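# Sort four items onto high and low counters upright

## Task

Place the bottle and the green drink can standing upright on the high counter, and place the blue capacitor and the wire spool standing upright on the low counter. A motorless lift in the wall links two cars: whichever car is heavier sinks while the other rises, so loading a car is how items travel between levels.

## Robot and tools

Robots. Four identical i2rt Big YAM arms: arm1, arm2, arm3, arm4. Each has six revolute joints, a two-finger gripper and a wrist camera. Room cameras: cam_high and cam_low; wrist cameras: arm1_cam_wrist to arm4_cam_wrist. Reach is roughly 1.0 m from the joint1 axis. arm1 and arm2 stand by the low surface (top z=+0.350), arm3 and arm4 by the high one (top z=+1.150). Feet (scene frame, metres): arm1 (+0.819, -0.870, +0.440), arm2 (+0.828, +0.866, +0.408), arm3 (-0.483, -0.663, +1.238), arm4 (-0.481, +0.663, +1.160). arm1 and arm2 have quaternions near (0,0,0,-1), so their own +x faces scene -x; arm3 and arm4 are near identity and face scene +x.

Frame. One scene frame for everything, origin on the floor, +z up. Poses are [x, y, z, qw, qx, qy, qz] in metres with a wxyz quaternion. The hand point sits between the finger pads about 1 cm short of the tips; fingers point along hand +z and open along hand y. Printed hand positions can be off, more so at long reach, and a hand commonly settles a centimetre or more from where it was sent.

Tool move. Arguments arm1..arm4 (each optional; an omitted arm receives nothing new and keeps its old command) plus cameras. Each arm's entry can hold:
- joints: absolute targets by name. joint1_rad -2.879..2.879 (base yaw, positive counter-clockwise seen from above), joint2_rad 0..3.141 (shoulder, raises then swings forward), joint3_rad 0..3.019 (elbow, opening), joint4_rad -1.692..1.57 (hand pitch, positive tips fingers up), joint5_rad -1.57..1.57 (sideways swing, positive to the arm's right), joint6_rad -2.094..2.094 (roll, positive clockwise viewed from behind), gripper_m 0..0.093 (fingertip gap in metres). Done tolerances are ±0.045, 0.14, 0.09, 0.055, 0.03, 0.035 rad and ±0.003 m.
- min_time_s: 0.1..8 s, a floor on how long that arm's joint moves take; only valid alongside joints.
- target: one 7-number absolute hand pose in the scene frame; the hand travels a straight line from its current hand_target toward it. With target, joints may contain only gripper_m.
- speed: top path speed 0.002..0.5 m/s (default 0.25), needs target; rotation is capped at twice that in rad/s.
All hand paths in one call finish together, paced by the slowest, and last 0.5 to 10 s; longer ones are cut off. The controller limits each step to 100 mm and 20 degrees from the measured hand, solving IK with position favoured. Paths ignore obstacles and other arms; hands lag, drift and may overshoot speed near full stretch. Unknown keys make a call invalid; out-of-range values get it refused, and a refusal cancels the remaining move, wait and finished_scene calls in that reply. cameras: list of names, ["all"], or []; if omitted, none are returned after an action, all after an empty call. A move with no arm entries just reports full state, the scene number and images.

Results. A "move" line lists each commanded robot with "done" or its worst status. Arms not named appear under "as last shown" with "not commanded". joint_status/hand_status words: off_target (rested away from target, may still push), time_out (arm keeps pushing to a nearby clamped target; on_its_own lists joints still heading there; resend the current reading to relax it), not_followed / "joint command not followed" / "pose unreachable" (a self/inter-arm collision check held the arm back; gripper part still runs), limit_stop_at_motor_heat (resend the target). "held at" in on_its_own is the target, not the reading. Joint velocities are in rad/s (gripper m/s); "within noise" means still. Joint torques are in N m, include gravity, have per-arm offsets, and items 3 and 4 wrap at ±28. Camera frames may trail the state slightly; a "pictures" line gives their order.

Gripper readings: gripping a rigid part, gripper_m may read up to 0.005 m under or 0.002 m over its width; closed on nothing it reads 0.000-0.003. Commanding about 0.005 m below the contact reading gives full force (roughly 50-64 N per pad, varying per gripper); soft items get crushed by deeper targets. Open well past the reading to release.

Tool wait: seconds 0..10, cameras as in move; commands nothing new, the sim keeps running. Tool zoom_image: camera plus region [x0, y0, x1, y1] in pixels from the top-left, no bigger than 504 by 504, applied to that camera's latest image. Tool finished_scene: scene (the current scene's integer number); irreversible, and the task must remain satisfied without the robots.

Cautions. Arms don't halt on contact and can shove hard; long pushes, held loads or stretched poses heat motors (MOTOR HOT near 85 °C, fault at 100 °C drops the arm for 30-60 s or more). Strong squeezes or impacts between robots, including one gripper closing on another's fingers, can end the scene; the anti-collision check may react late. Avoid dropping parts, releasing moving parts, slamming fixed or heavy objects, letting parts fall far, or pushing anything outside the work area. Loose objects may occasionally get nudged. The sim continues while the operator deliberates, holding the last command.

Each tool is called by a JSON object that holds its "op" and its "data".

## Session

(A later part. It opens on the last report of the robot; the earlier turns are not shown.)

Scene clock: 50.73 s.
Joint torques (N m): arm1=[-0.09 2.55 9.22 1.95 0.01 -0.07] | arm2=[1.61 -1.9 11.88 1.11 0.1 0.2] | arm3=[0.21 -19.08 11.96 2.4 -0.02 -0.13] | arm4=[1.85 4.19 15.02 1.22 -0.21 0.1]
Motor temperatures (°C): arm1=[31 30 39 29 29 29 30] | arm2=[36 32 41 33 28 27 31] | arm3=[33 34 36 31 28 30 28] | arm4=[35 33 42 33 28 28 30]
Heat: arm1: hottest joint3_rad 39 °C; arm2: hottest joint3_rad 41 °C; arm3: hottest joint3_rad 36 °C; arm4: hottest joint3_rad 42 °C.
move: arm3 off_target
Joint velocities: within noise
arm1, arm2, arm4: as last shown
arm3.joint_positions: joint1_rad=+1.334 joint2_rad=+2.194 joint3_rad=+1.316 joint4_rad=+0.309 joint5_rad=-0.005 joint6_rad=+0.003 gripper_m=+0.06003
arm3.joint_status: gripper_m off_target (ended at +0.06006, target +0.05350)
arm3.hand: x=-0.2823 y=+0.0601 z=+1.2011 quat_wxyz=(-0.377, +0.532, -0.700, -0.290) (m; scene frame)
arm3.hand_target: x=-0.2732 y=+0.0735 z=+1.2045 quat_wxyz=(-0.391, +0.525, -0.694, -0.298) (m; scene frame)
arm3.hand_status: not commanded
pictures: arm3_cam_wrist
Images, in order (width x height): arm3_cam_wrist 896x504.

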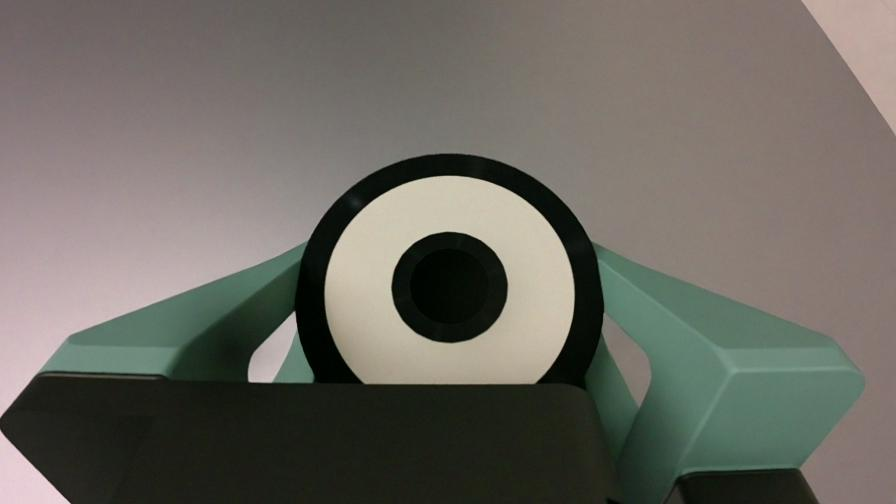

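{"op": "move", "data": {"arm3": {"target": [-0.40, -0.375, 1.63, 0.369, -0.5332, 0.7089, 0.2775], "speed": 0.2}, "cameras": ["arm3_cam_wrist"]}}

{"op": "move", "data": {"arm3": {"joints": {"joint1_rad": -0.27}, "min_time_s": 2.8}, "cameras": ["arm1_cam_wrist", "arm3_cam_wrist", "cam_high", "cam_low"]}}

Scene clock: 55.03 s.
Joint torques (N m): arm1=[-0.15 2.61 9.22 1.96 0.01 -0.06] | arm2=[1.61 -1.96 11.95 1.06 0.11 0.18] | arm3=[-0.32 -0.91 18.59 1.21 0 -0.18] | arm4=[1.61 3.96 14.76 1.18 -0.22 0.1]
Motor temperatures (°C): arm1=[31 30 39 29 29 29 30] | arm2=[36 32 41 33 28 27 31] | arm3=[33 34 37 31 28 30 28] | arm4=[35 33 44 33 28 28 30]
Heat: arm1: hottest joint3_rad 39 °C; arm2: hottest joint3_rad 41 °C; arm3: hottest joint3_rad 37 °C; arm4: hottest joint3_rad 44 °C.
move: arm3 off_target
Joint velocities: within noise
arm1, arm2, arm4: as last shown
arm3.joint_positions: joint1_rad=+1.332 joint2_rad=+0.584 joint3_rad=+0.885 joint4_rad=-0.980 joint5_rad=+0.000 joint6_rad=+0.003 gripper_m=+0.06003
arm3.joint_status: not commanded
arm3.hand: x=-0.4009 y=-0.3699 z=+1.5886 quat_wxyz=(-0.340, +0.546, -0.721, -0.259) (m; scene frame)
arm3.hand_target: x=-0.3970 y=-0.3715 z=+1.6324 quat_wxyz=(-0.371, +0.532, -0.709, -0.276) (m; scene frame)
arm3.hand_status: off_target (0.042 m and 4.4 deg from the pose sent, 0.622 m and 2.0 deg at the start)
pictures: arm3_cam_wrist
Images, in order (width x height): arm3_cam_wrist 896x504.

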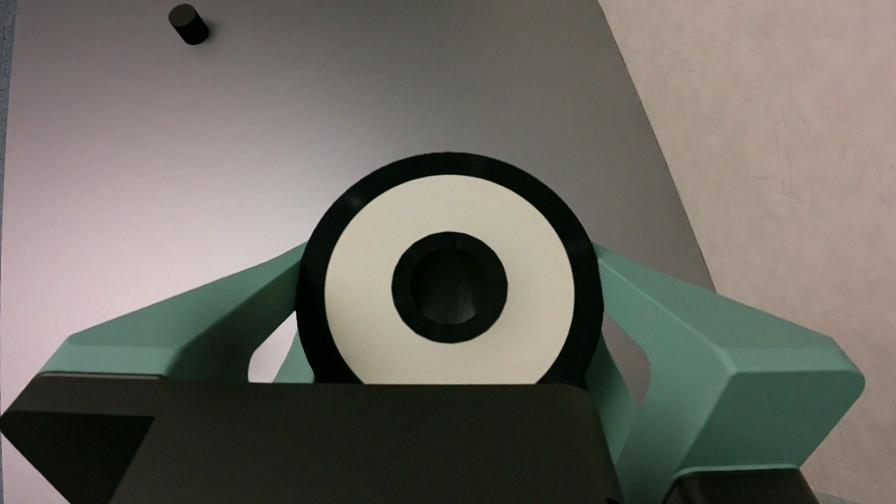

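Scene clock: 58.17 s.
Joint torques (N m): arm1=[-0.15 2.55 9.21 1.98 0.01 -0.07] | arm2=[1.67 -1.79 11.9 1.1 0.1 0.2] | arm3=[0.62 -0.73 18.56 1.21 -0.07 -0.18] | arm4=[1.9 4.37 14.95 1.18 -0.17 0.11]
Motor temperatures (°C): arm1=[31 30 39 29 29 29 30] | arm2=[36 32 41 33 28 27 30] | arm3=[33 34 39 31 28 30 28] | arm4=[35 33 44 33 28 28 30]
Heat: arm1: hottest joint3_rad 39 °C; arm2: hottest joint3_rad 41 °C; arm3: hottest joint3_rad 39 °C; arm4: hottest joint3_rad 44 °C.
move: arm3 done
Joint velocities: within noise
arm1, arm2, arm4: as last shown
arm3.joint_positions: joint1_rad=-0.266 joint2_rad=+0.584 joint3_rad=+0.885 joint4_rad=-0.980 joint5_rad=-0.002 joint6_rad=+0.002 gripper_m=+0.06004
arm3.joint_status: all done
arm3.hand: x=-0.1948 y=-0.7490 z=+1.5917 quat_wxyz=(-0.427, -0.133, -0.892, +0.068) (m; scene frame)
arm3.hand_target: x=-0.1959 y=-0.7494 z=+1.6356 quat_wxyz=(-0.461, -0.129, -0.875, +0.075) (m; scene frame)
arm3.hand_status: not commanded
pictures: arm1_cam_wrist, arm3_cam_wrist, cam_high, cam_low
Images, in order (width x height): arm1_cam_wrist 896x504, arm3_cam_wrist 896x504, cam_high 896x504, cam_low 896x504.

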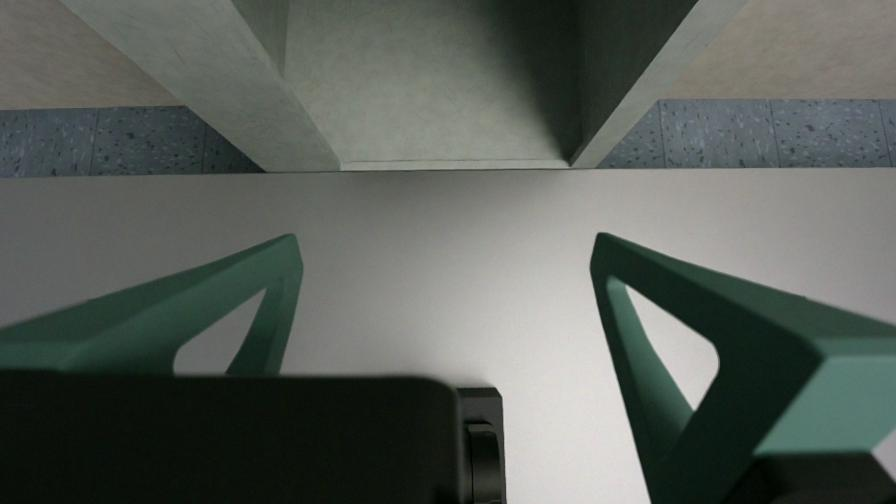

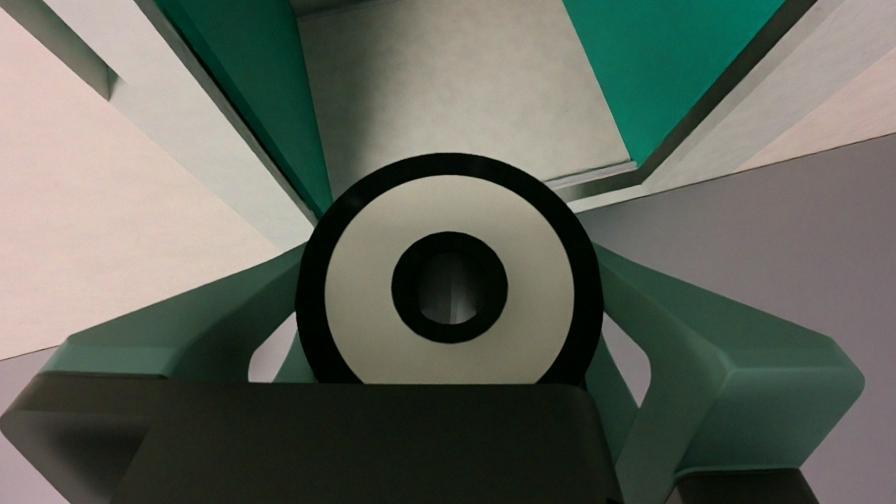

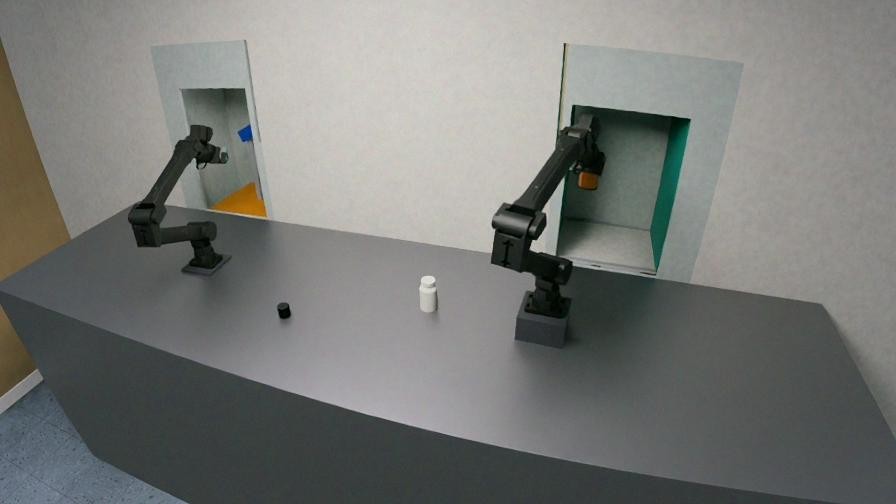

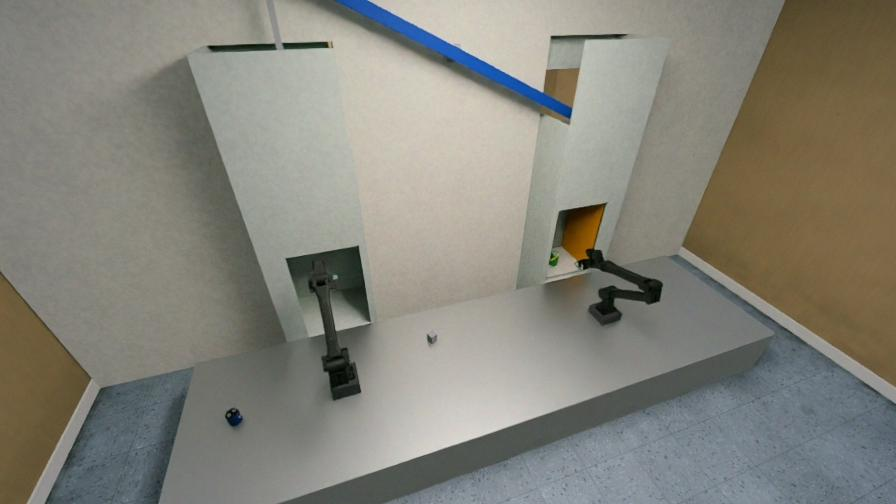

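{"op": "move", "data": {"arm3": {"target": [-0.1266, -0.7795, 1.345, 0.4863, 0.1369, 0.8596, -0.0775], "speed": 0.2}, "cameras": ["arm3_cam_wrist"]}}

{"op": "move", "data": {"arm3": {"target": [0.15, -0.870, 1.315, 0.516, 0.1341, 0.842, -0.0822], "speed": 0.15}, "cameras": ["arm3_cam_wrist", "cam_high"]}}

Scene clock: 60.83 s.
Joint torques (N m): arm1=[-0.09 2.61 9.2 1.95 0.02 -0.07] | arm2=[1.67 -1.9 11.92 1.07 0.11 0.19] | arm3=[-0.38 -4.42 11.43 3.79 -0.12 -0.06] | arm4=[1.08 4.31 14.93 1.16 -0.21 0.07]
Motor temperatures (°C): arm1=[31 30 39 29 29 29 30] | arm2=[36 32 41 32 28 27 30] | arm3=[33 34 40 31 28 30 29] | arm4=[35 33 45 33 28 28 30]
Heat: arm1: hottest joint3_rad 39 °C; arm2: hottest joint3_rad 41 °C; arm3: hottest joint3_rad 40 °C; arm4: hottest joint3_rad 45 °C.
move: arm3 off_target
Joint velocities: within noise
arm1, arm2, arm4: as last shown
arm3.joint_positions: joint1_rad=-0.271 joint2_rad=+0.989 joint3_rad=+0.253 joint4_rad=+0.099 joint5_rad=-0.005 joint6_rad=+0.002 gripper_m=+0.06004
arm3.joint_status: not commanded
arm3.hand: x=-0.1461 y=-0.7680 z=+1.3184 quat_wxyz=(-0.445, -0.133, -0.883, +0.070) (m; scene frame)
arm3.hand_target: x=-0.1313 y=-0.7773 z=+1.3456 quat_wxyz=(-0.486, -0.136, -0.860, +0.077) (m; scene frame)
arm3.hand_status: off_target (0.035 m and 5.5 deg from the pose sent, 0.258 m and 7.9 deg at the start)
pictures: arm3_cam_wrist
Images, in order (width x height): arm3_cam_wrist 896x504.

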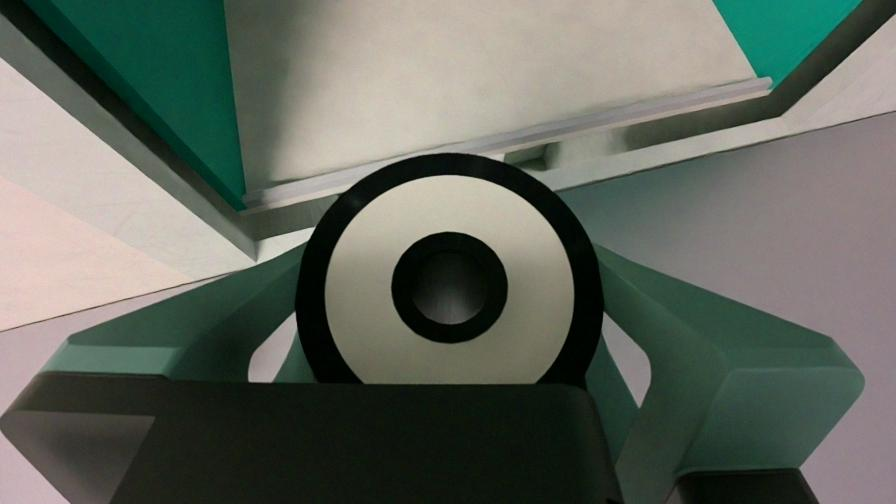

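Scene clock: 63.37 s.
Joint torques (N m): arm1=[-0.15 2.73 9.21 1.94 0.01 -0.07] | arm2=[1.55 -1.96 11.92 1.09 0.11 0.2] | arm3=[-0.21 -16.85 13.9 2.95 0.03 -0.03] | arm4=[1.61 4.19 14.99 1.18 -0.22 0.05]
Motor temperatures (°C): arm1=[31 30 40 29 29 29 30] | arm2=[36 32 41 32 28 27 30] | arm3=[33 34 40 31 28 30 29] | arm4=[35 33 46 33 28 28 30]
Heat: arm1: hottest joint3_rad 40 °C; arm2: hottest joint3_rad 41 °C; arm3: hottest joint3_rad 40 °C; arm4: hottest joint3_rad 46 °C.
move: arm3 off_target
Joint velocities: within noise
arm1, arm2, arm4: as last shown
arm3.joint_positions: joint1_rad=-0.271 joint2_rad=+1.855 joint3_rad=+0.931 joint4_rad=+0.342 joint5_rad=-0.006 joint6_rad=+0.002 gripper_m=+0.06004
arm3.joint_status: not commanded
arm3.hand: x=+0.1188 y=-0.8516 z=+1.2720 quat_wxyz=(-0.469, -0.131, -0.870, +0.073) (m; scene frame)
arm3.hand_target: x=+0.1467 y=-0.8672 z=+1.3134 quat_wxyz=(-0.515, -0.134, -0.843, +0.081) (m; scene frame)
arm3.hand_status: off_target (0.056 m and 6.4 deg from the pose sent, 0.313 m and 9.5 deg at the start)
pictures: arm3_cam_wrist, cam_high
Images, in order (width x height): arm3_cam_wrist 896x504, cam_high 896x504.

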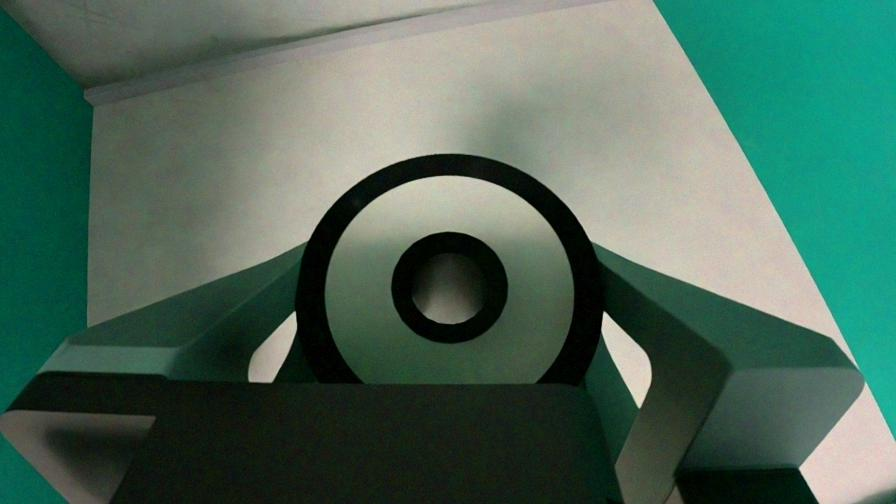

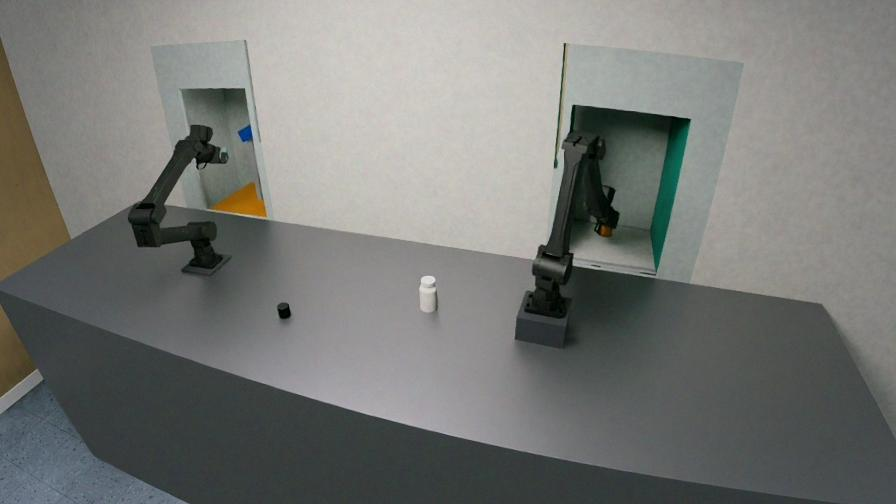

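{"op": "move", "data": {"arm3": {"target": [0.15, -0.870, 1.268, 0.516, 0.1341, 0.842, -0.0822], "speed": 0.1}, "cameras": []}}

{"op": "move", "data": {"arm3": {"target": [0.15, -0.870, 1.254, 0.516, 0.1341, 0.842, -0.0822], "speed": 0.05}, "cameras": ["arm3_cam_wrist"]}}

Scene clock: 64.87 s.
Joint torques (N m): arm1=[-0.21 2.55 9.22 1.94 0.02 -0.07] | arm2=[1.49 -1.85 11.93 1.07 0.09 0.19] | arm3=[-0.26 -18.26 11.88 3.84 0.03 -0.04] | arm4=[2.2 4.13 14.78 1.13 -0.24 0.08]
Motor temperatures (°C): arm1=[31 30 40 29 29 29 30] | arm2=[36 32 41 32 28 27 30] | arm3=[33 34 40 31 28 30 29] | arm4=[35 33 46 33 28 28 30]
Heat: arm1: hottest joint3_rad 40 °C; arm2: hottest joint3_rad 41 °C; arm3: hottest joint3_rad 40 °C; arm4: hottest joint3_rad 46 °C.
move: arm3 off_target
Joint velocities: within noise
arm1, arm2, arm4: as last shown
arm3.joint_positions: joint1_rad=-0.271 joint2_rad=+1.964 joint3_rad=+0.931 joint4_rad=+0.431 joint5_rad=-0.006 joint6_rad=+0.002 gripper_m=+0.06004
arm3.joint_status: not commanded
arm3.hand: x=+0.1179 y=-0.8517 z=+1.2240 quat_wxyz=(-0.461, -0.131, -0.875, +0.072) (m; scene frame)
arm3.hand_target: x=+0.1464 y=-0.8687 z=+1.2694 quat_wxyz=(-0.516, -0.134, -0.842, +0.082) (m; scene frame)
arm3.hand_status: off_target (0.057 m and 7.5 deg from the pose sent, 0.037 m and 6.4 deg at the start)
pictures: none
No camera images: "cameras" was empty.

Scene clock: 65.87 s.
Joint torques (N m): arm1=[-0.21 2.61 9.21 1.98 0.01 -0.07] | arm2=[1.55 -1.73 11.92 1.06 0.11 0.19] | arm3=[-0.26 -17.79 11.75 3.92 0.05 -0.04] | arm4=[1.61 4.25 14.91 1.1 -0.24 0.08]
Motor temperatures (°C): arm1=[31 30 40 29 29 29 30] | arm2=[36 32 41 32 28 27 30] | arm3=[33 34 40 32 28 30 29] | arm4=[35 33 46 33 28 28 30]
Heat: arm1: hottest joint3_rad 40 °C; arm2: hottest joint3_rad 41 °C; arm3: hottest joint3_rad 40 °C; arm4: hottest joint3_rad 46 °C.
move: arm3 off_target
Joint velocities: within noise
arm1.joint_positions: joint1_rad=-0.009 joint2_rad=+0.596 joint3_rad=+1.344 joint4_rad=-1.542 joint5_rad=-0.004 joint6_rad=+0.004 gripper_m=+0.09396
arm1.joint_status: not commanded
arm1.hand: x=+0.6209 y=-0.8696 z=+0.9225 quat_wxyz=(-0.006, -0.925, -0.001, +0.380) (m; scene frame)
arm1.hand_target: x=+0.6223 y=-0.8715 z=+0.9346 quat_wxyz=(-0.008, -0.919, -0.005, +0.394) (m; scene frame)
arm1.hand_status: not commanded
arm2, arm4: as last shown
arm3.joint_positions: joint1_rad=-0.271 joint2_rad=+1.992 joint3_rad=+0.931 joint4_rad=+0.462 joint5_rad=-0.006 joint6_rad=+0.002 gripper_m=+0.06004
arm3.joint_status: not commanded
arm3.hand: x=+0.1180 y=-0.8519 z=+1.2135 quat_wxyz=(-0.462, -0.131, -0.874, +0.072) (m; scene frame)
arm3.hand_target: x=+0.1468 y=-0.8689 z=+1.2546 quat_wxyz=(-0.515, -0.134, -0.843, +0.082) (m; scene frame)
arm3.hand_status: off_target (0.055 m and 7.3 deg from the pose sent, 0.048 m and 7.5 deg at the start)
pictures: arm3_cam_wrist
Images, in order (width x height): arm3_cam_wrist 896x504.

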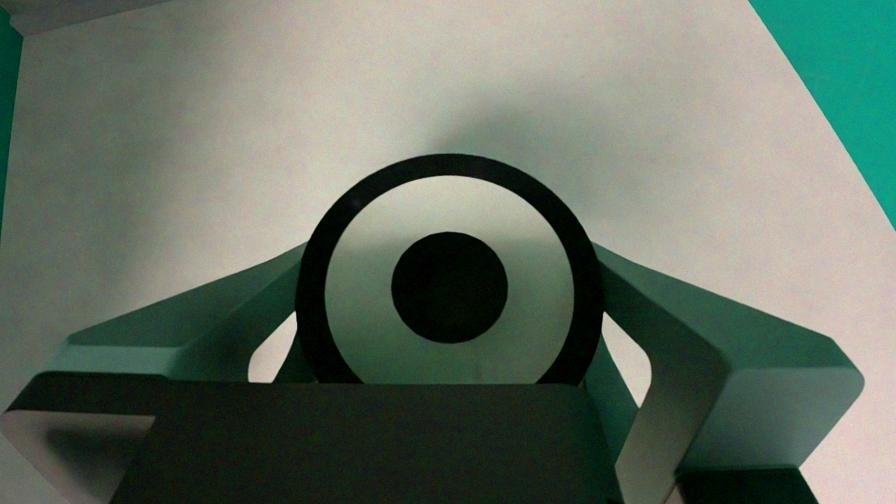

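{"op": "move", "data": {"arm3": {"target": [0.15, -0.870, 1.245, 0.516, 0.1341, 0.842, -0.0822], "speed": 0.05}, "cameras": []}}

{"op": "move", "data": {"arm3": {"target": [0.149, -0.870, 1.237, 0.516, 0.1341, 0.842, -0.0822], "speed": 0.05}, "cameras": ["arm3_cam_wrist", "cam_low"]}}

Scene clock: 67.10 s.
Joint torques (N m): arm1=[-0.21 2.55 9.2 1.96 0.01 -0.06] | arm2=[1.61 -1.85 11.9 1.1 0.1 0.21] | arm3=[-0.26 -17.73 11.67 3.89 0.05 -0.04] | arm4=[1.61 3.96 14.83 1.07 -0.2 0.12]
Motor temperatures (°C): arm1=[31 30 40 29 29 29 30] | arm2=[36 32 41 32 28 27 30] | arm3=[33 35 40 32 28 30 29] | arm4=[35 33 46 33 28 28 30]
Heat: arm1: hottest joint3_rad 40 °C; arm2: hottest joint3_rad 41 °C; arm3: hottest joint3_rad 40 °C; arm4: hottest joint3_rad 46 °C.
move: arm3 off_target
Joint velocities: within noise
arm1: as last shown
arm2.joint_positions: joint1_rad=+0.006 joint2_rad=+0.579 joint3_rad=+0.327 joint4_rad=-0.236 joint5_rad=-0.004 joint6_rad=+0.006 gripper_m=+0.09187
arm2.joint_status: not commanded
arm2.hand: x=+0.4947 y=+0.8519 z=+0.5866 quat_wxyz=(-0.011, -0.860, -0.016, +0.510) (m; scene frame)
arm2.hand_target: x=+0.4981 y=+0.8499 z=+0.5810 quat_wxyz=(-0.011, -0.865, -0.019, +0.501) (m; scene frame)
arm2.hand_status: not commanded
arm3.joint_positions: joint1_rad=-0.271 joint2_rad=+2.012 joint3_rad=+0.931 joint4_rad=+0.484 joint5_rad=-0.006 joint6_rad=+0.002 gripper_m=+0.06004
arm3.joint_status: not commanded
arm3.hand: x=+0.1178 y=-0.8519 z=+1.2058 quat_wxyz=(-0.463, -0.131, -0.874, +0.072) (m; scene frame)
arm3.hand_target: x=+0.1469 y=-0.8689 z=+1.2455 quat_wxyz=(-0.515, -0.134, -0.843, +0.082) (m; scene frame)
arm3.hand_status: off_target (0.054 m and 7.2 deg from the pose sent, 0.048 m and 7.3 deg at the start)
arm4.joint_positions: joint1_rad=+0.197 joint2_rad=+0.427 joint3_rad=+0.740 joint4_rad=-0.845 joint5_rad=-0.004 joint6_rad=+0.004 gripper_m=+0.09189
arm4.joint_status: not commanded
arm4.hand: x=-0.2052 y=+0.7363 z=+1.4990 quat_wxyz=(-0.487, +0.115, -0.863, -0.073) (m; scene frame)
arm4.hand_target: x=-0.2051 y=+0.7367 z=+1.5260 quat_wxyz=(-0.502, +0.114, -0.854, -0.076) (m; scene frame)
arm4.hand_status: not commanded
pictures: none
No camera images: "cameras" was empty.

Scene clock: 68.07 s.
Joint torques (N m): arm1=[-0.21 2.61 9.24 1.96 0.01 -0.06] | arm2=[1.55 -1.79 11.93 1.11 0.1 0.2] | arm3=[-0.32 -17.38 11.45 3.82 0.03 -0.04] | arm4=[1.96 4.48 14.99 1.16 -0.2 0.1]
Motor temperatures (°C): arm1=[31 30 40 29 29 29 30] | arm2=[36 32 41 32 28 27 30] | arm3=[33 35 40 32 28 30 29] | arm4=[35 33 47 33 28 28 30]
Heat: arm1: hottest joint3_rad 40 °C; arm2: hottest joint3_rad 41 °C; arm3: hottest joint3_rad 40 °C; arm4: hottest joint3_rad 47 °C.
move: arm3 off_target
Joint velocities: within noise
arm1, arm2, arm4: as last shown
arm3.joint_positions: joint1_rad=-0.271 joint2_rad=+2.026 joint3_rad=+0.931 joint4_rad=+0.507 joint5_rad=-0.008 joint6_rad=+0.005 gripper_m=+0.06004
arm3.joint_status: not commanded
arm3.hand: x=+0.1187 y=-0.8520 z=+1.2021 quat_wxyz=(-0.467, -0.132, -0.872, +0.071) (m; scene frame)
arm3.hand_target: x=+0.1465 y=-0.8688 z=+1.2383 quat_wxyz=(-0.516, -0.135, -0.842, +0.081) (m; scene frame)
arm3.hand_status: off_target (0.050 m and 6.7 deg from the pose sent, 0.048 m and 7.2 deg at the start)
pictures: arm3_cam_wrist, cam_low
Images, in order (width x height): arm3_cam_wrist 896x504, cam_low 896x504.

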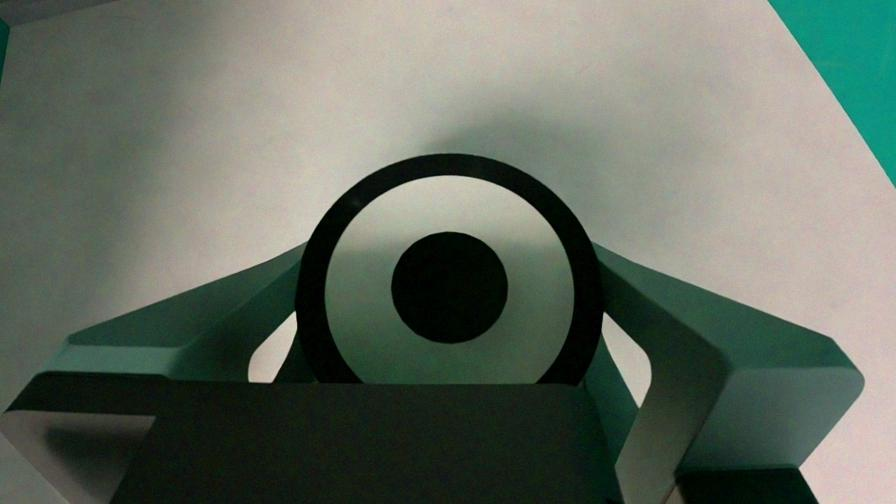

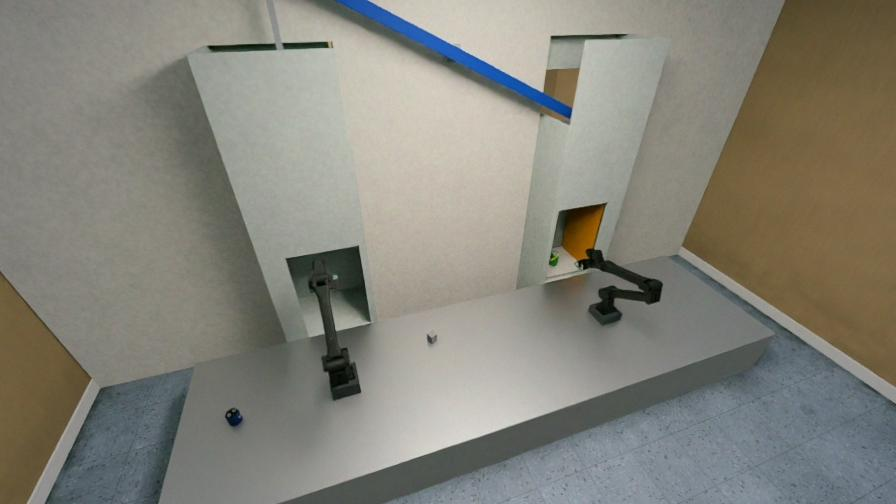

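{"op": "move", "data": {"arm3": {"target": [0.148, -0.870, 1.227, 0.5093, 0.135, 0.8464, -0.0812], "speed": 0.05}, "cameras": ["arm3_cam_wrist", "cam_low"]}}

Scene clock: 69.33 s.
Joint torques (N m): arm1=[-0.21 2.61 9.22 1.95 0.02 -0.07] | arm2=[1.49 -1.96 11.93 1.1 0.1 0.2] | arm3=[-0.38 -16.32 11.64 3.48 0.08 -0.08] | arm4=[1.85 4.78 14.89 1.36 -0.22 0.11]
Motor temperatures (°C): arm1=[31 30 40 29 29 29 30] | arm2=[36 32 41 32 28 27 30] | arm3=[33 35 40 32 28 30 29] | arm4=[35 33 47 33 28 28 30]
Heat: arm1: hottest joint3_rad 40 °C; arm2: hottest joint3_rad 41 °C; arm3: hottest joint3_rad 40 °C; arm4: hottest joint3_rad 47 °C.
move: arm3 off_target
Joint velocities: within noise
arm1, arm2, arm4: as last shown
arm3.joint_positions: joint1_rad=-0.274 joint2_rad=+2.029 joint3_rad=+0.934 joint4_rad=+0.511 joint5_rad=+0.000 joint6_rad=+0.005 gripper_m=+0.06004
arm3.joint_status: not commanded
arm3.hand: x=+0.1193 y=-0.8556 z=+1.2024 quat_wxyz=(-0.468, -0.135, -0.870, +0.076) (m; scene frame)
arm3.hand_target: x=+0.1450 y=-0.8723 z=+1.2288 quat_wxyz=(-0.509, -0.138, -0.846, +0.085) (m; scene frame)
arm3.hand_status: off_target (0.040 m and 5.5 deg from the pose sent, 0.042 m and 5.8 deg at the start)
pictures: arm3_cam_wrist, cam_low
Images, in order (width x height): arm3_cam_wrist 896x504, cam_low 896x504.

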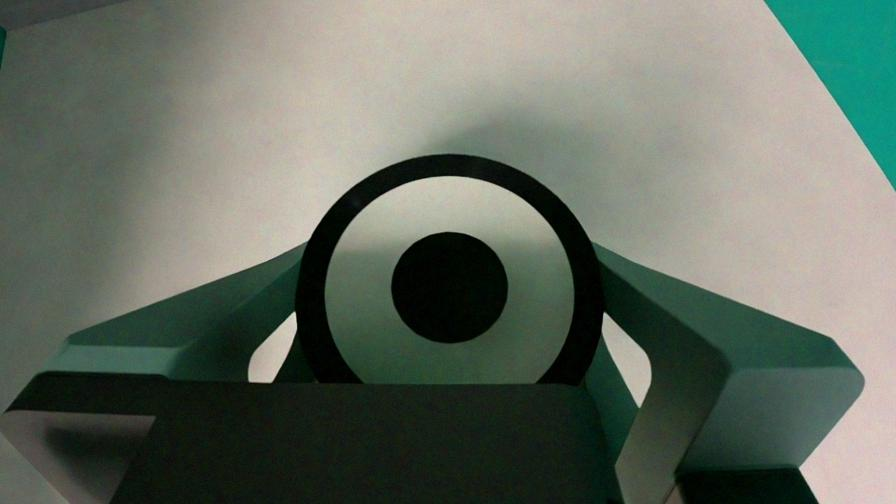

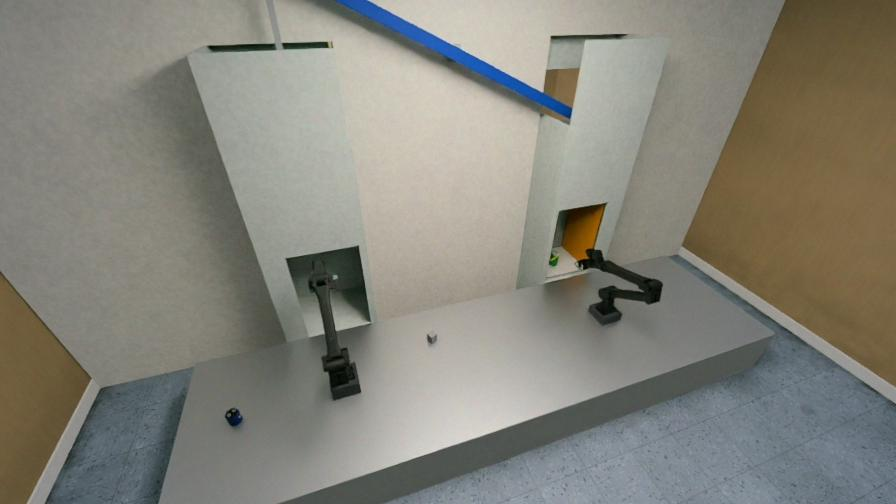

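{"op": "move", "data": {"arm3": {"joints": {"gripper_m": 0.092}}, "cameras": ["arm3_cam_wrist"]}}

{"op": "move", "data": {"arm3": {"target": [-0.15, -0.772, 1.325, 0.4863, 0.1369, 0.8596, -0.0775], "speed": 0.3}, "cameras": ["arm3_cam_wrist", "arm4_cam_wrist", "cam_low"]}}

Scene clock: 70.23 s.
Joint torques (N m): arm1=[-0.21 2.55 9.22 1.95 0.01 -0.07] | arm2=[1.61 -1.85 11.9 1.06 0.1 0.18] | arm3=[-0.26 -16.73 9.42 2.61 0.08 -0.08] | arm4=[0.91 3.84 14.93 1.24 -0.19 0.11]
Motor temperatures (°C): arm1=[31 30 40 29 29 29 30] | arm2=[36 32 41 32 28 27 30] | arm3=[33 35 40 32 28 30 29] | arm4=[35 33 47 33 28 28 30]
Heat: arm1: hottest joint3_rad 40 °C; arm2: hottest joint3_rad 41 °C; arm3: hottest joint3_rad 40 °C; arm4: hottest joint3_rad 47 °C.
move: arm3 done
Joint velocities: within noise
arm1, arm2, arm4: as last shown
arm3.joint_positions: joint1_rad=-0.271 joint2_rad=+2.029 joint3_rad=+0.960 joint4_rad=+0.534 joint5_rad=-0.005 joint6_rad=+0.005 gripper_m=+0.09196
arm3.joint_status: all done
arm3.hand: x=+0.1347 y=-0.8574 z=+1.2174 quat_wxyz=(-0.490, -0.130, -0.859, +0.076) (m; scene frame)
arm3.hand_target: x=+0.1456 y=-0.8695 z=+1.2285 quat_wxyz=(-0.509, -0.135, -0.846, +0.082) (m; scene frame)
arm3.hand_status: not commanded
pictures: arm3_cam_wrist
Images, in order (width x height): arm3_cam_wrist 896x504.

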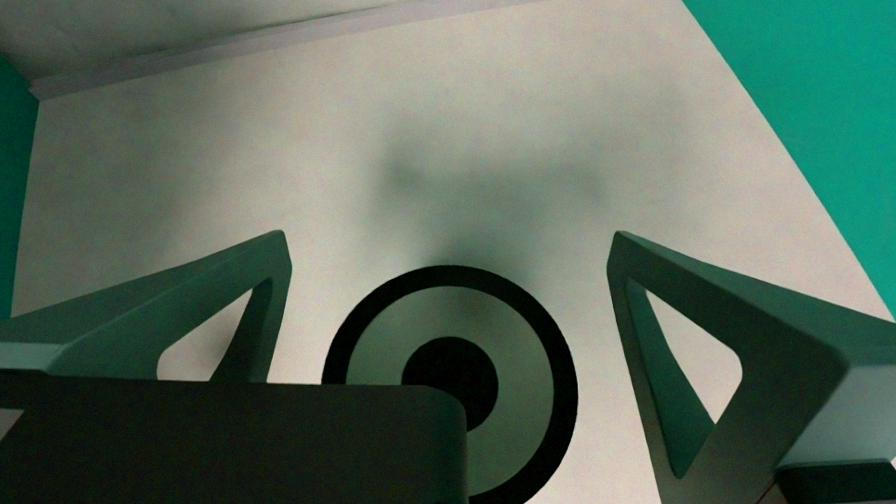

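Scene clock: 72.07 s.
Joint torques (N m): arm1=[-0.03 2.61 9.2 1.94 0.01 -0.07] | arm2=[1.44 -1.73 11.93 1.07 0.1 0.19] | arm3=[-0.38 -2.08 9.63 0.57 -0.12 -0.13] | arm4=[1.67 4.54 15.01 0.99 -0.24 0.12]
Motor temperatures (°C): arm1=[31 30 40 29 29 29 30] | arm2=[36 32 41 32 28 27 30] | arm3=[33 35 40 32 28 30 29] | arm4=[35 33 47 33 28 28 30]
Heat: arm1: hottest joint3_rad 40 °C; arm2: hottest joint3_rad 41 °C; arm3: hottest joint3_rad 40 °C; arm4: hottest joint3_rad 47 °C.
move: arm3 done
Joint velocities: within noise
arm1, arm2, arm4: as last shown
arm3.joint_positions: joint1_rad=-0.280 joint2_rad=+0.960 joint3_rad=+0.202 joint4_rad=+0.247 joint5_rad=-0.008 joint6_rad=+0.005 gripper_m=+0.09196
arm3.joint_status: not commanded
arm3.hand: x=-0.1457 y=-0.7708 z=+1.3344 quat_wxyz=(-0.500, -0.133, -0.852, +0.079) (m; scene frame)
arm3.hand_target: x=-0.1495 y=-0.7742 z=+1.3273 quat_wxyz=(-0.487, -0.138, -0.859, +0.079) (m; scene frame)
arm3.hand_status: done (0.010 m and 1.9 deg from the pose sent, 0.316 m and 0.9 deg at the start)
pictures: arm3_cam_wrist, arm4_cam_wrist, cam_low
Images, in order (width x height): arm3_cam_wrist 896x504, arm4_cam_wrist 896x504, cam_low 896x504.

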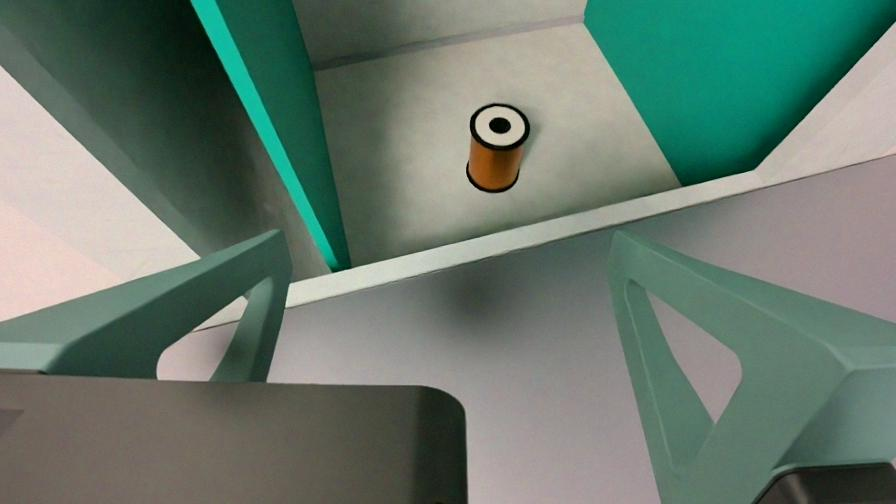

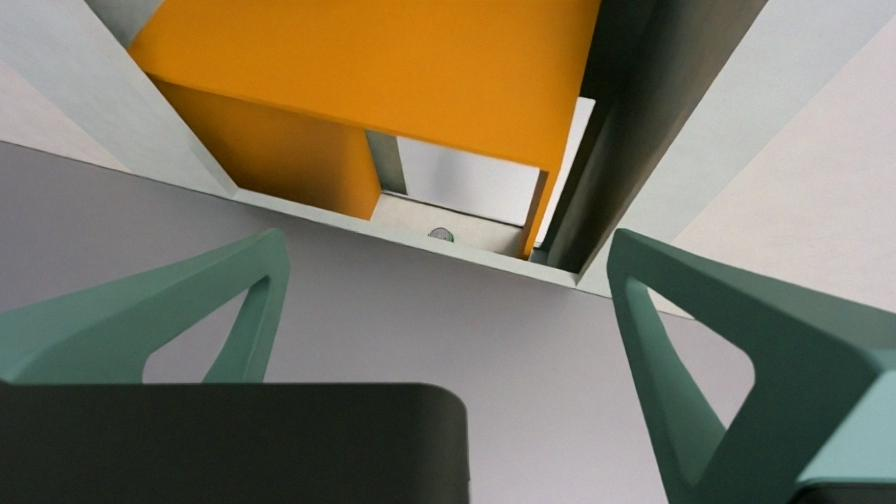

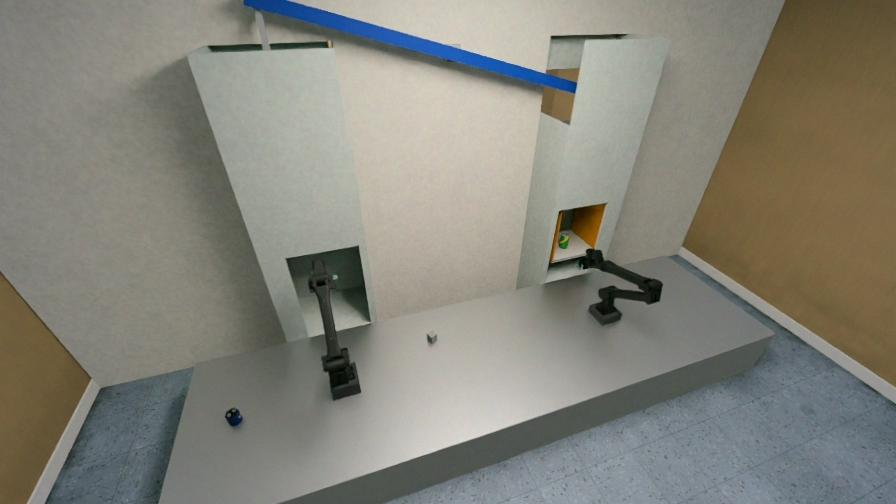

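{"op": "move", "data": {"arm1": {"target": [0.459, -0.865, 0.52, 0.0042, -0.8746, 0.0076, 0.4848], "speed": 0.2}, "arm4": {"target": [-0.135, 0.755, 1.35, 0.4808, -0.1126, 0.8673, 0.0624], "speed": 0.2}, "cameras": ["arm1_cam_wrist", "arm4_cam_wrist", "cam_low"]}}

{"op": "wait", "data": {"seconds": 1.5, "cameras": ["arm1_cam_wrist", "arm4_cam_wrist", "cam_low", "cam_high"]}}

Scene clock: 75.63 s.
Joint torques (N m): arm1=[-1.67 -3.49 6.39 3.12 0.24 -0.08] | arm2=[1.61 -1.85 11.9 1.09 0.11 0.19] | arm3=[-0.32 -2.14 9.62 0.58 -0.12 -0.13] | arm4=[2.26 0.38 9.61 2.97 0.05 0.11]
Motor temperatures (°C): arm1=[31 30 40 29 29 29 30] | arm2=[36 32 41 32 28 27 30] | arm3=[33 35 40 31 28 30 29] | arm4=[35 33 47 33 28 28 30]
Heat: arm1: hottest joint3_rad 40 °C; arm2: hottest joint3_rad 41 °C; arm3: hottest joint3_rad 40 °C; arm4: hottest joint3_rad 47 °C.
move: arm1 off_target; arm4 done
Joint velocities: within noise
arm1.joint_positions: joint1_rad=-0.019 joint2_rad=+1.067 joint3_rad=+0.232 joint4_rad=+0.230 joint5_rad=+0.008 joint6_rad=+0.004 gripper_m=+0.09396
arm1.joint_status: not commanded
arm1.hand: x=+0.4610 y=-0.8668 z=+0.5114 quat_wxyz=(+0.001, -0.885, +0.006, +0.466) (m; scene frame)
arm1.hand_target: x=+0.4601 y=-0.8625 z=+0.5158 quat_wxyz=(+0.007, -0.878, +0.011, +0.478) (m; scene frame)
arm1.hand_status: off_target (0.009 m and 2.5 deg from the pose sent, 0.434 m and 13.4 deg at the start)
arm2, arm3: as last shown
arm4.joint_positions: joint1_rad=+0.189 joint2_rad=+0.712 joint3_rad=+0.430 joint4_rad=-0.301 joint5_rad=+0.016 joint6_rad=+0.004 gripper_m=+0.09189
arm4.joint_status: not commanded
arm4.hand: x=-0.1365 y=+0.7505 z=+1.3441 quat_wxyz=(-0.467, +0.108, -0.876, -0.060) (m; scene frame)
arm4.hand_target: x=-0.1343 y=+0.7531 z=+1.3465 quat_wxyz=(-0.475, +0.110, -0.871, -0.061) (m; scene frame)
arm4.hand_status: done (0.008 m and 2.0 deg from the pose sent, 0.166 m and 1.6 deg at the start)
pictures: arm1_cam_wrist, arm4_cam_wrist, cam_low
Images, in order (width x height): arm1_cam_wrist 896x504, arm4_cam_wrist 896x504, cam_low 896x504.

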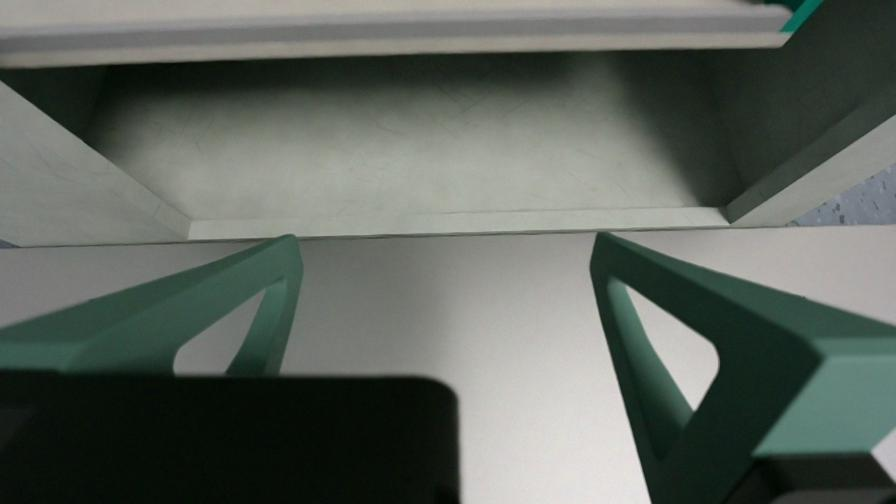

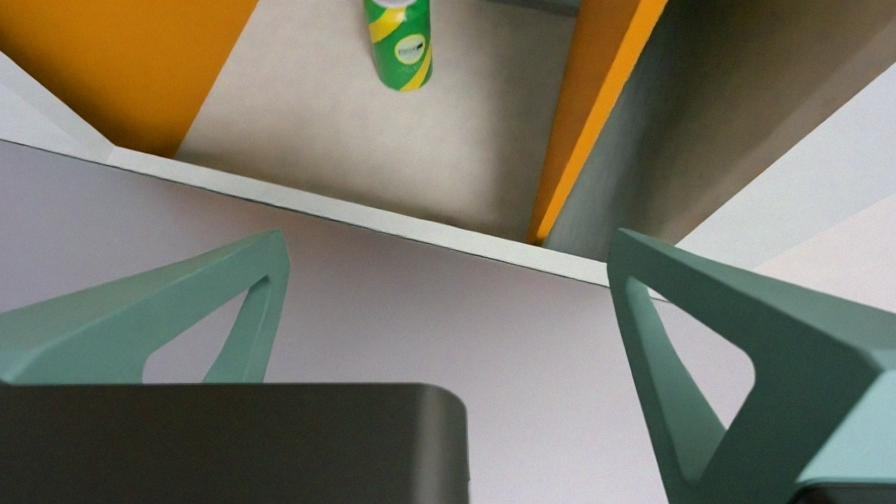

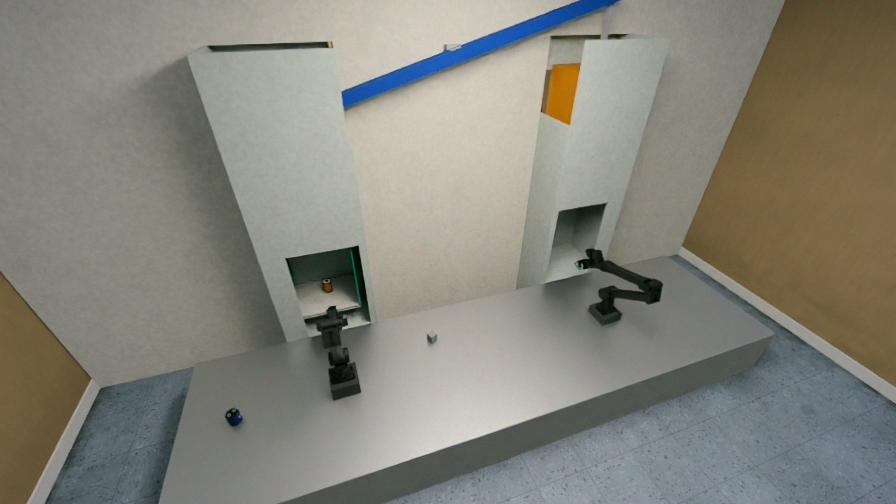

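Scene clock: 77.13 s.
Joint torques (N m): arm1=[-1.79 -3.43 6.42 3.12 0.24 -0.09] | arm2=[1.61 -1.96 11.9 1.1 0.11 0.2] | arm3=[-0.32 -2.02 9.62 0.58 -0.12 -0.14] | arm4=[2.26 0.5 9.94 3.07 0.02 0.09]
Motor temperatures (°C): arm1=[31 30 40 29 29 29 30] | arm2=[36 32 41 32 28 27 30] | arm3=[33 35 40 31 28 30 29] | arm4=[35 33 46 33 28 28 30]
Heat: arm1: hottest joint3_rad 40 °C; arm2: hottest joint3_rad 41 °C; arm3: hottest joint3_rad 40 °C; arm4: hottest joint3_rad 46 °C.
Joint velocities: within noise
arm1.joint_positions: joint1_rad=-0.019 joint2_rad=+1.067 joint3_rad=+0.232 joint4_rad=+0.230 joint5_rad=+0.008 joint6_rad=+0.004 gripper_m=+0.09396
arm1.joint_status: not commanded
arm1.hand: x=+0.4610 y=-0.8668 z=+0.5114 quat_wxyz=(+0.001, -0.885, +0.006, +0.466) (m; scene frame)
arm1.hand_target: x=+0.4601 y=-0.8625 z=+0.5158 quat_wxyz=(+0.007, -0.878, +0.011, +0.478) (m; scene frame)
arm1.hand_status: off_target (0.009 m and 2.5 deg from the pose sent, 0.434 m and 13.4 deg at the start)
arm2.joint_positions: joint1_rad=+0.006 joint2_rad=+0.579 joint3_rad=+0.327 joint4_rad=-0.236 joint5_rad=-0.004 joint6_rad=+0.006 gripper_m=+0.09187
arm2.joint_status: not commanded
arm2.hand: x=+0.4947 y=+0.8519 z=+0.5866 quat_wxyz=(-0.011, -0.860, -0.016, +0.510) (m; scene frame)
arm2.hand_target: x=+0.4981 y=+0.8499 z=+0.5810 quat_wxyz=(-0.011, -0.865, -0.019, +0.501) (m; scene frame)
arm2.hand_status: not commanded
arm3.joint_positions: joint1_rad=-0.280 joint2_rad=+0.960 joint3_rad=+0.202 joint4_rad=+0.247 joint5_rad=-0.008 joint6_rad=+0.005 gripper_m=+0.09196
arm3.joint_status: not commanded
arm3.hand: x=-0.1457 y=-0.7708 z=+1.3344 quat_wxyz=(-0.500, -0.133, -0.852, +0.079) (m; scene frame)
arm3.hand_target: x=-0.1495 y=-0.7742 z=+1.3273 quat_wxyz=(-0.487, -0.138, -0.859, +0.079) (m; scene frame)
arm3.hand_status: not commanded
arm4.joint_positions: joint1_rad=+0.189 joint2_rad=+0.712 joint3_rad=+0.430 joint4_rad=-0.301 joint5_rad=+0.016 joint6_rad=+0.004 gripper_m=+0.09189
arm4.joint_status: not commanded
arm4.hand: x=-0.1365 y=+0.7505 z=+1.3441 quat_wxyz=(-0.467, +0.108, -0.876, -0.060) (m; scene frame)
arm4.hand_target: x=-0.1343 y=+0.7531 z=+1.3465 quat_wxyz=(-0.475, +0.110, -0.871, -0.061) (m; scene frame)
arm4.hand_status: done (0.008 m and 2.0 deg from the pose sent, 0.166 m and 1.6 deg at the start)
wait: 1.50 s; at rest by 0.27 s
pictures: arm1_cam_wrist, arm4_cam_wrist, cam_high, cam_low
Images, in order (width x height): arm1_cam_wrist 896x504, arm4_cam_wrist 896x504, cam_high 896x504, cam_low 896x504.

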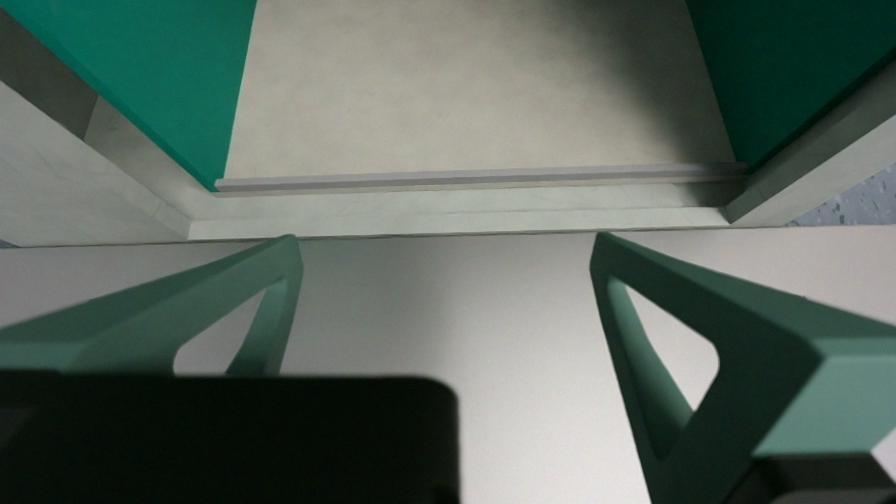

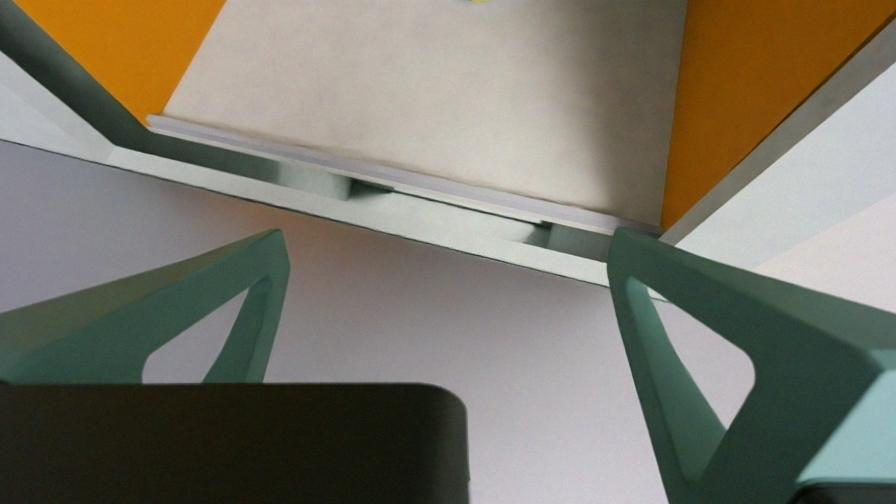

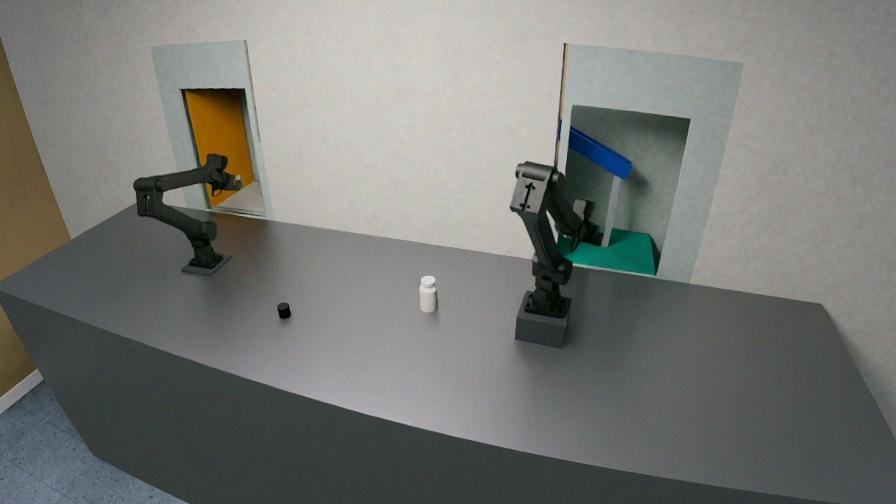

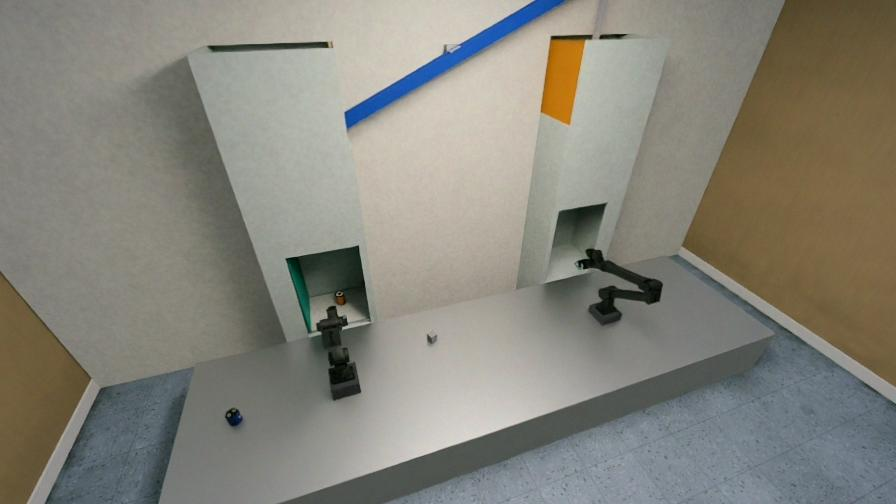

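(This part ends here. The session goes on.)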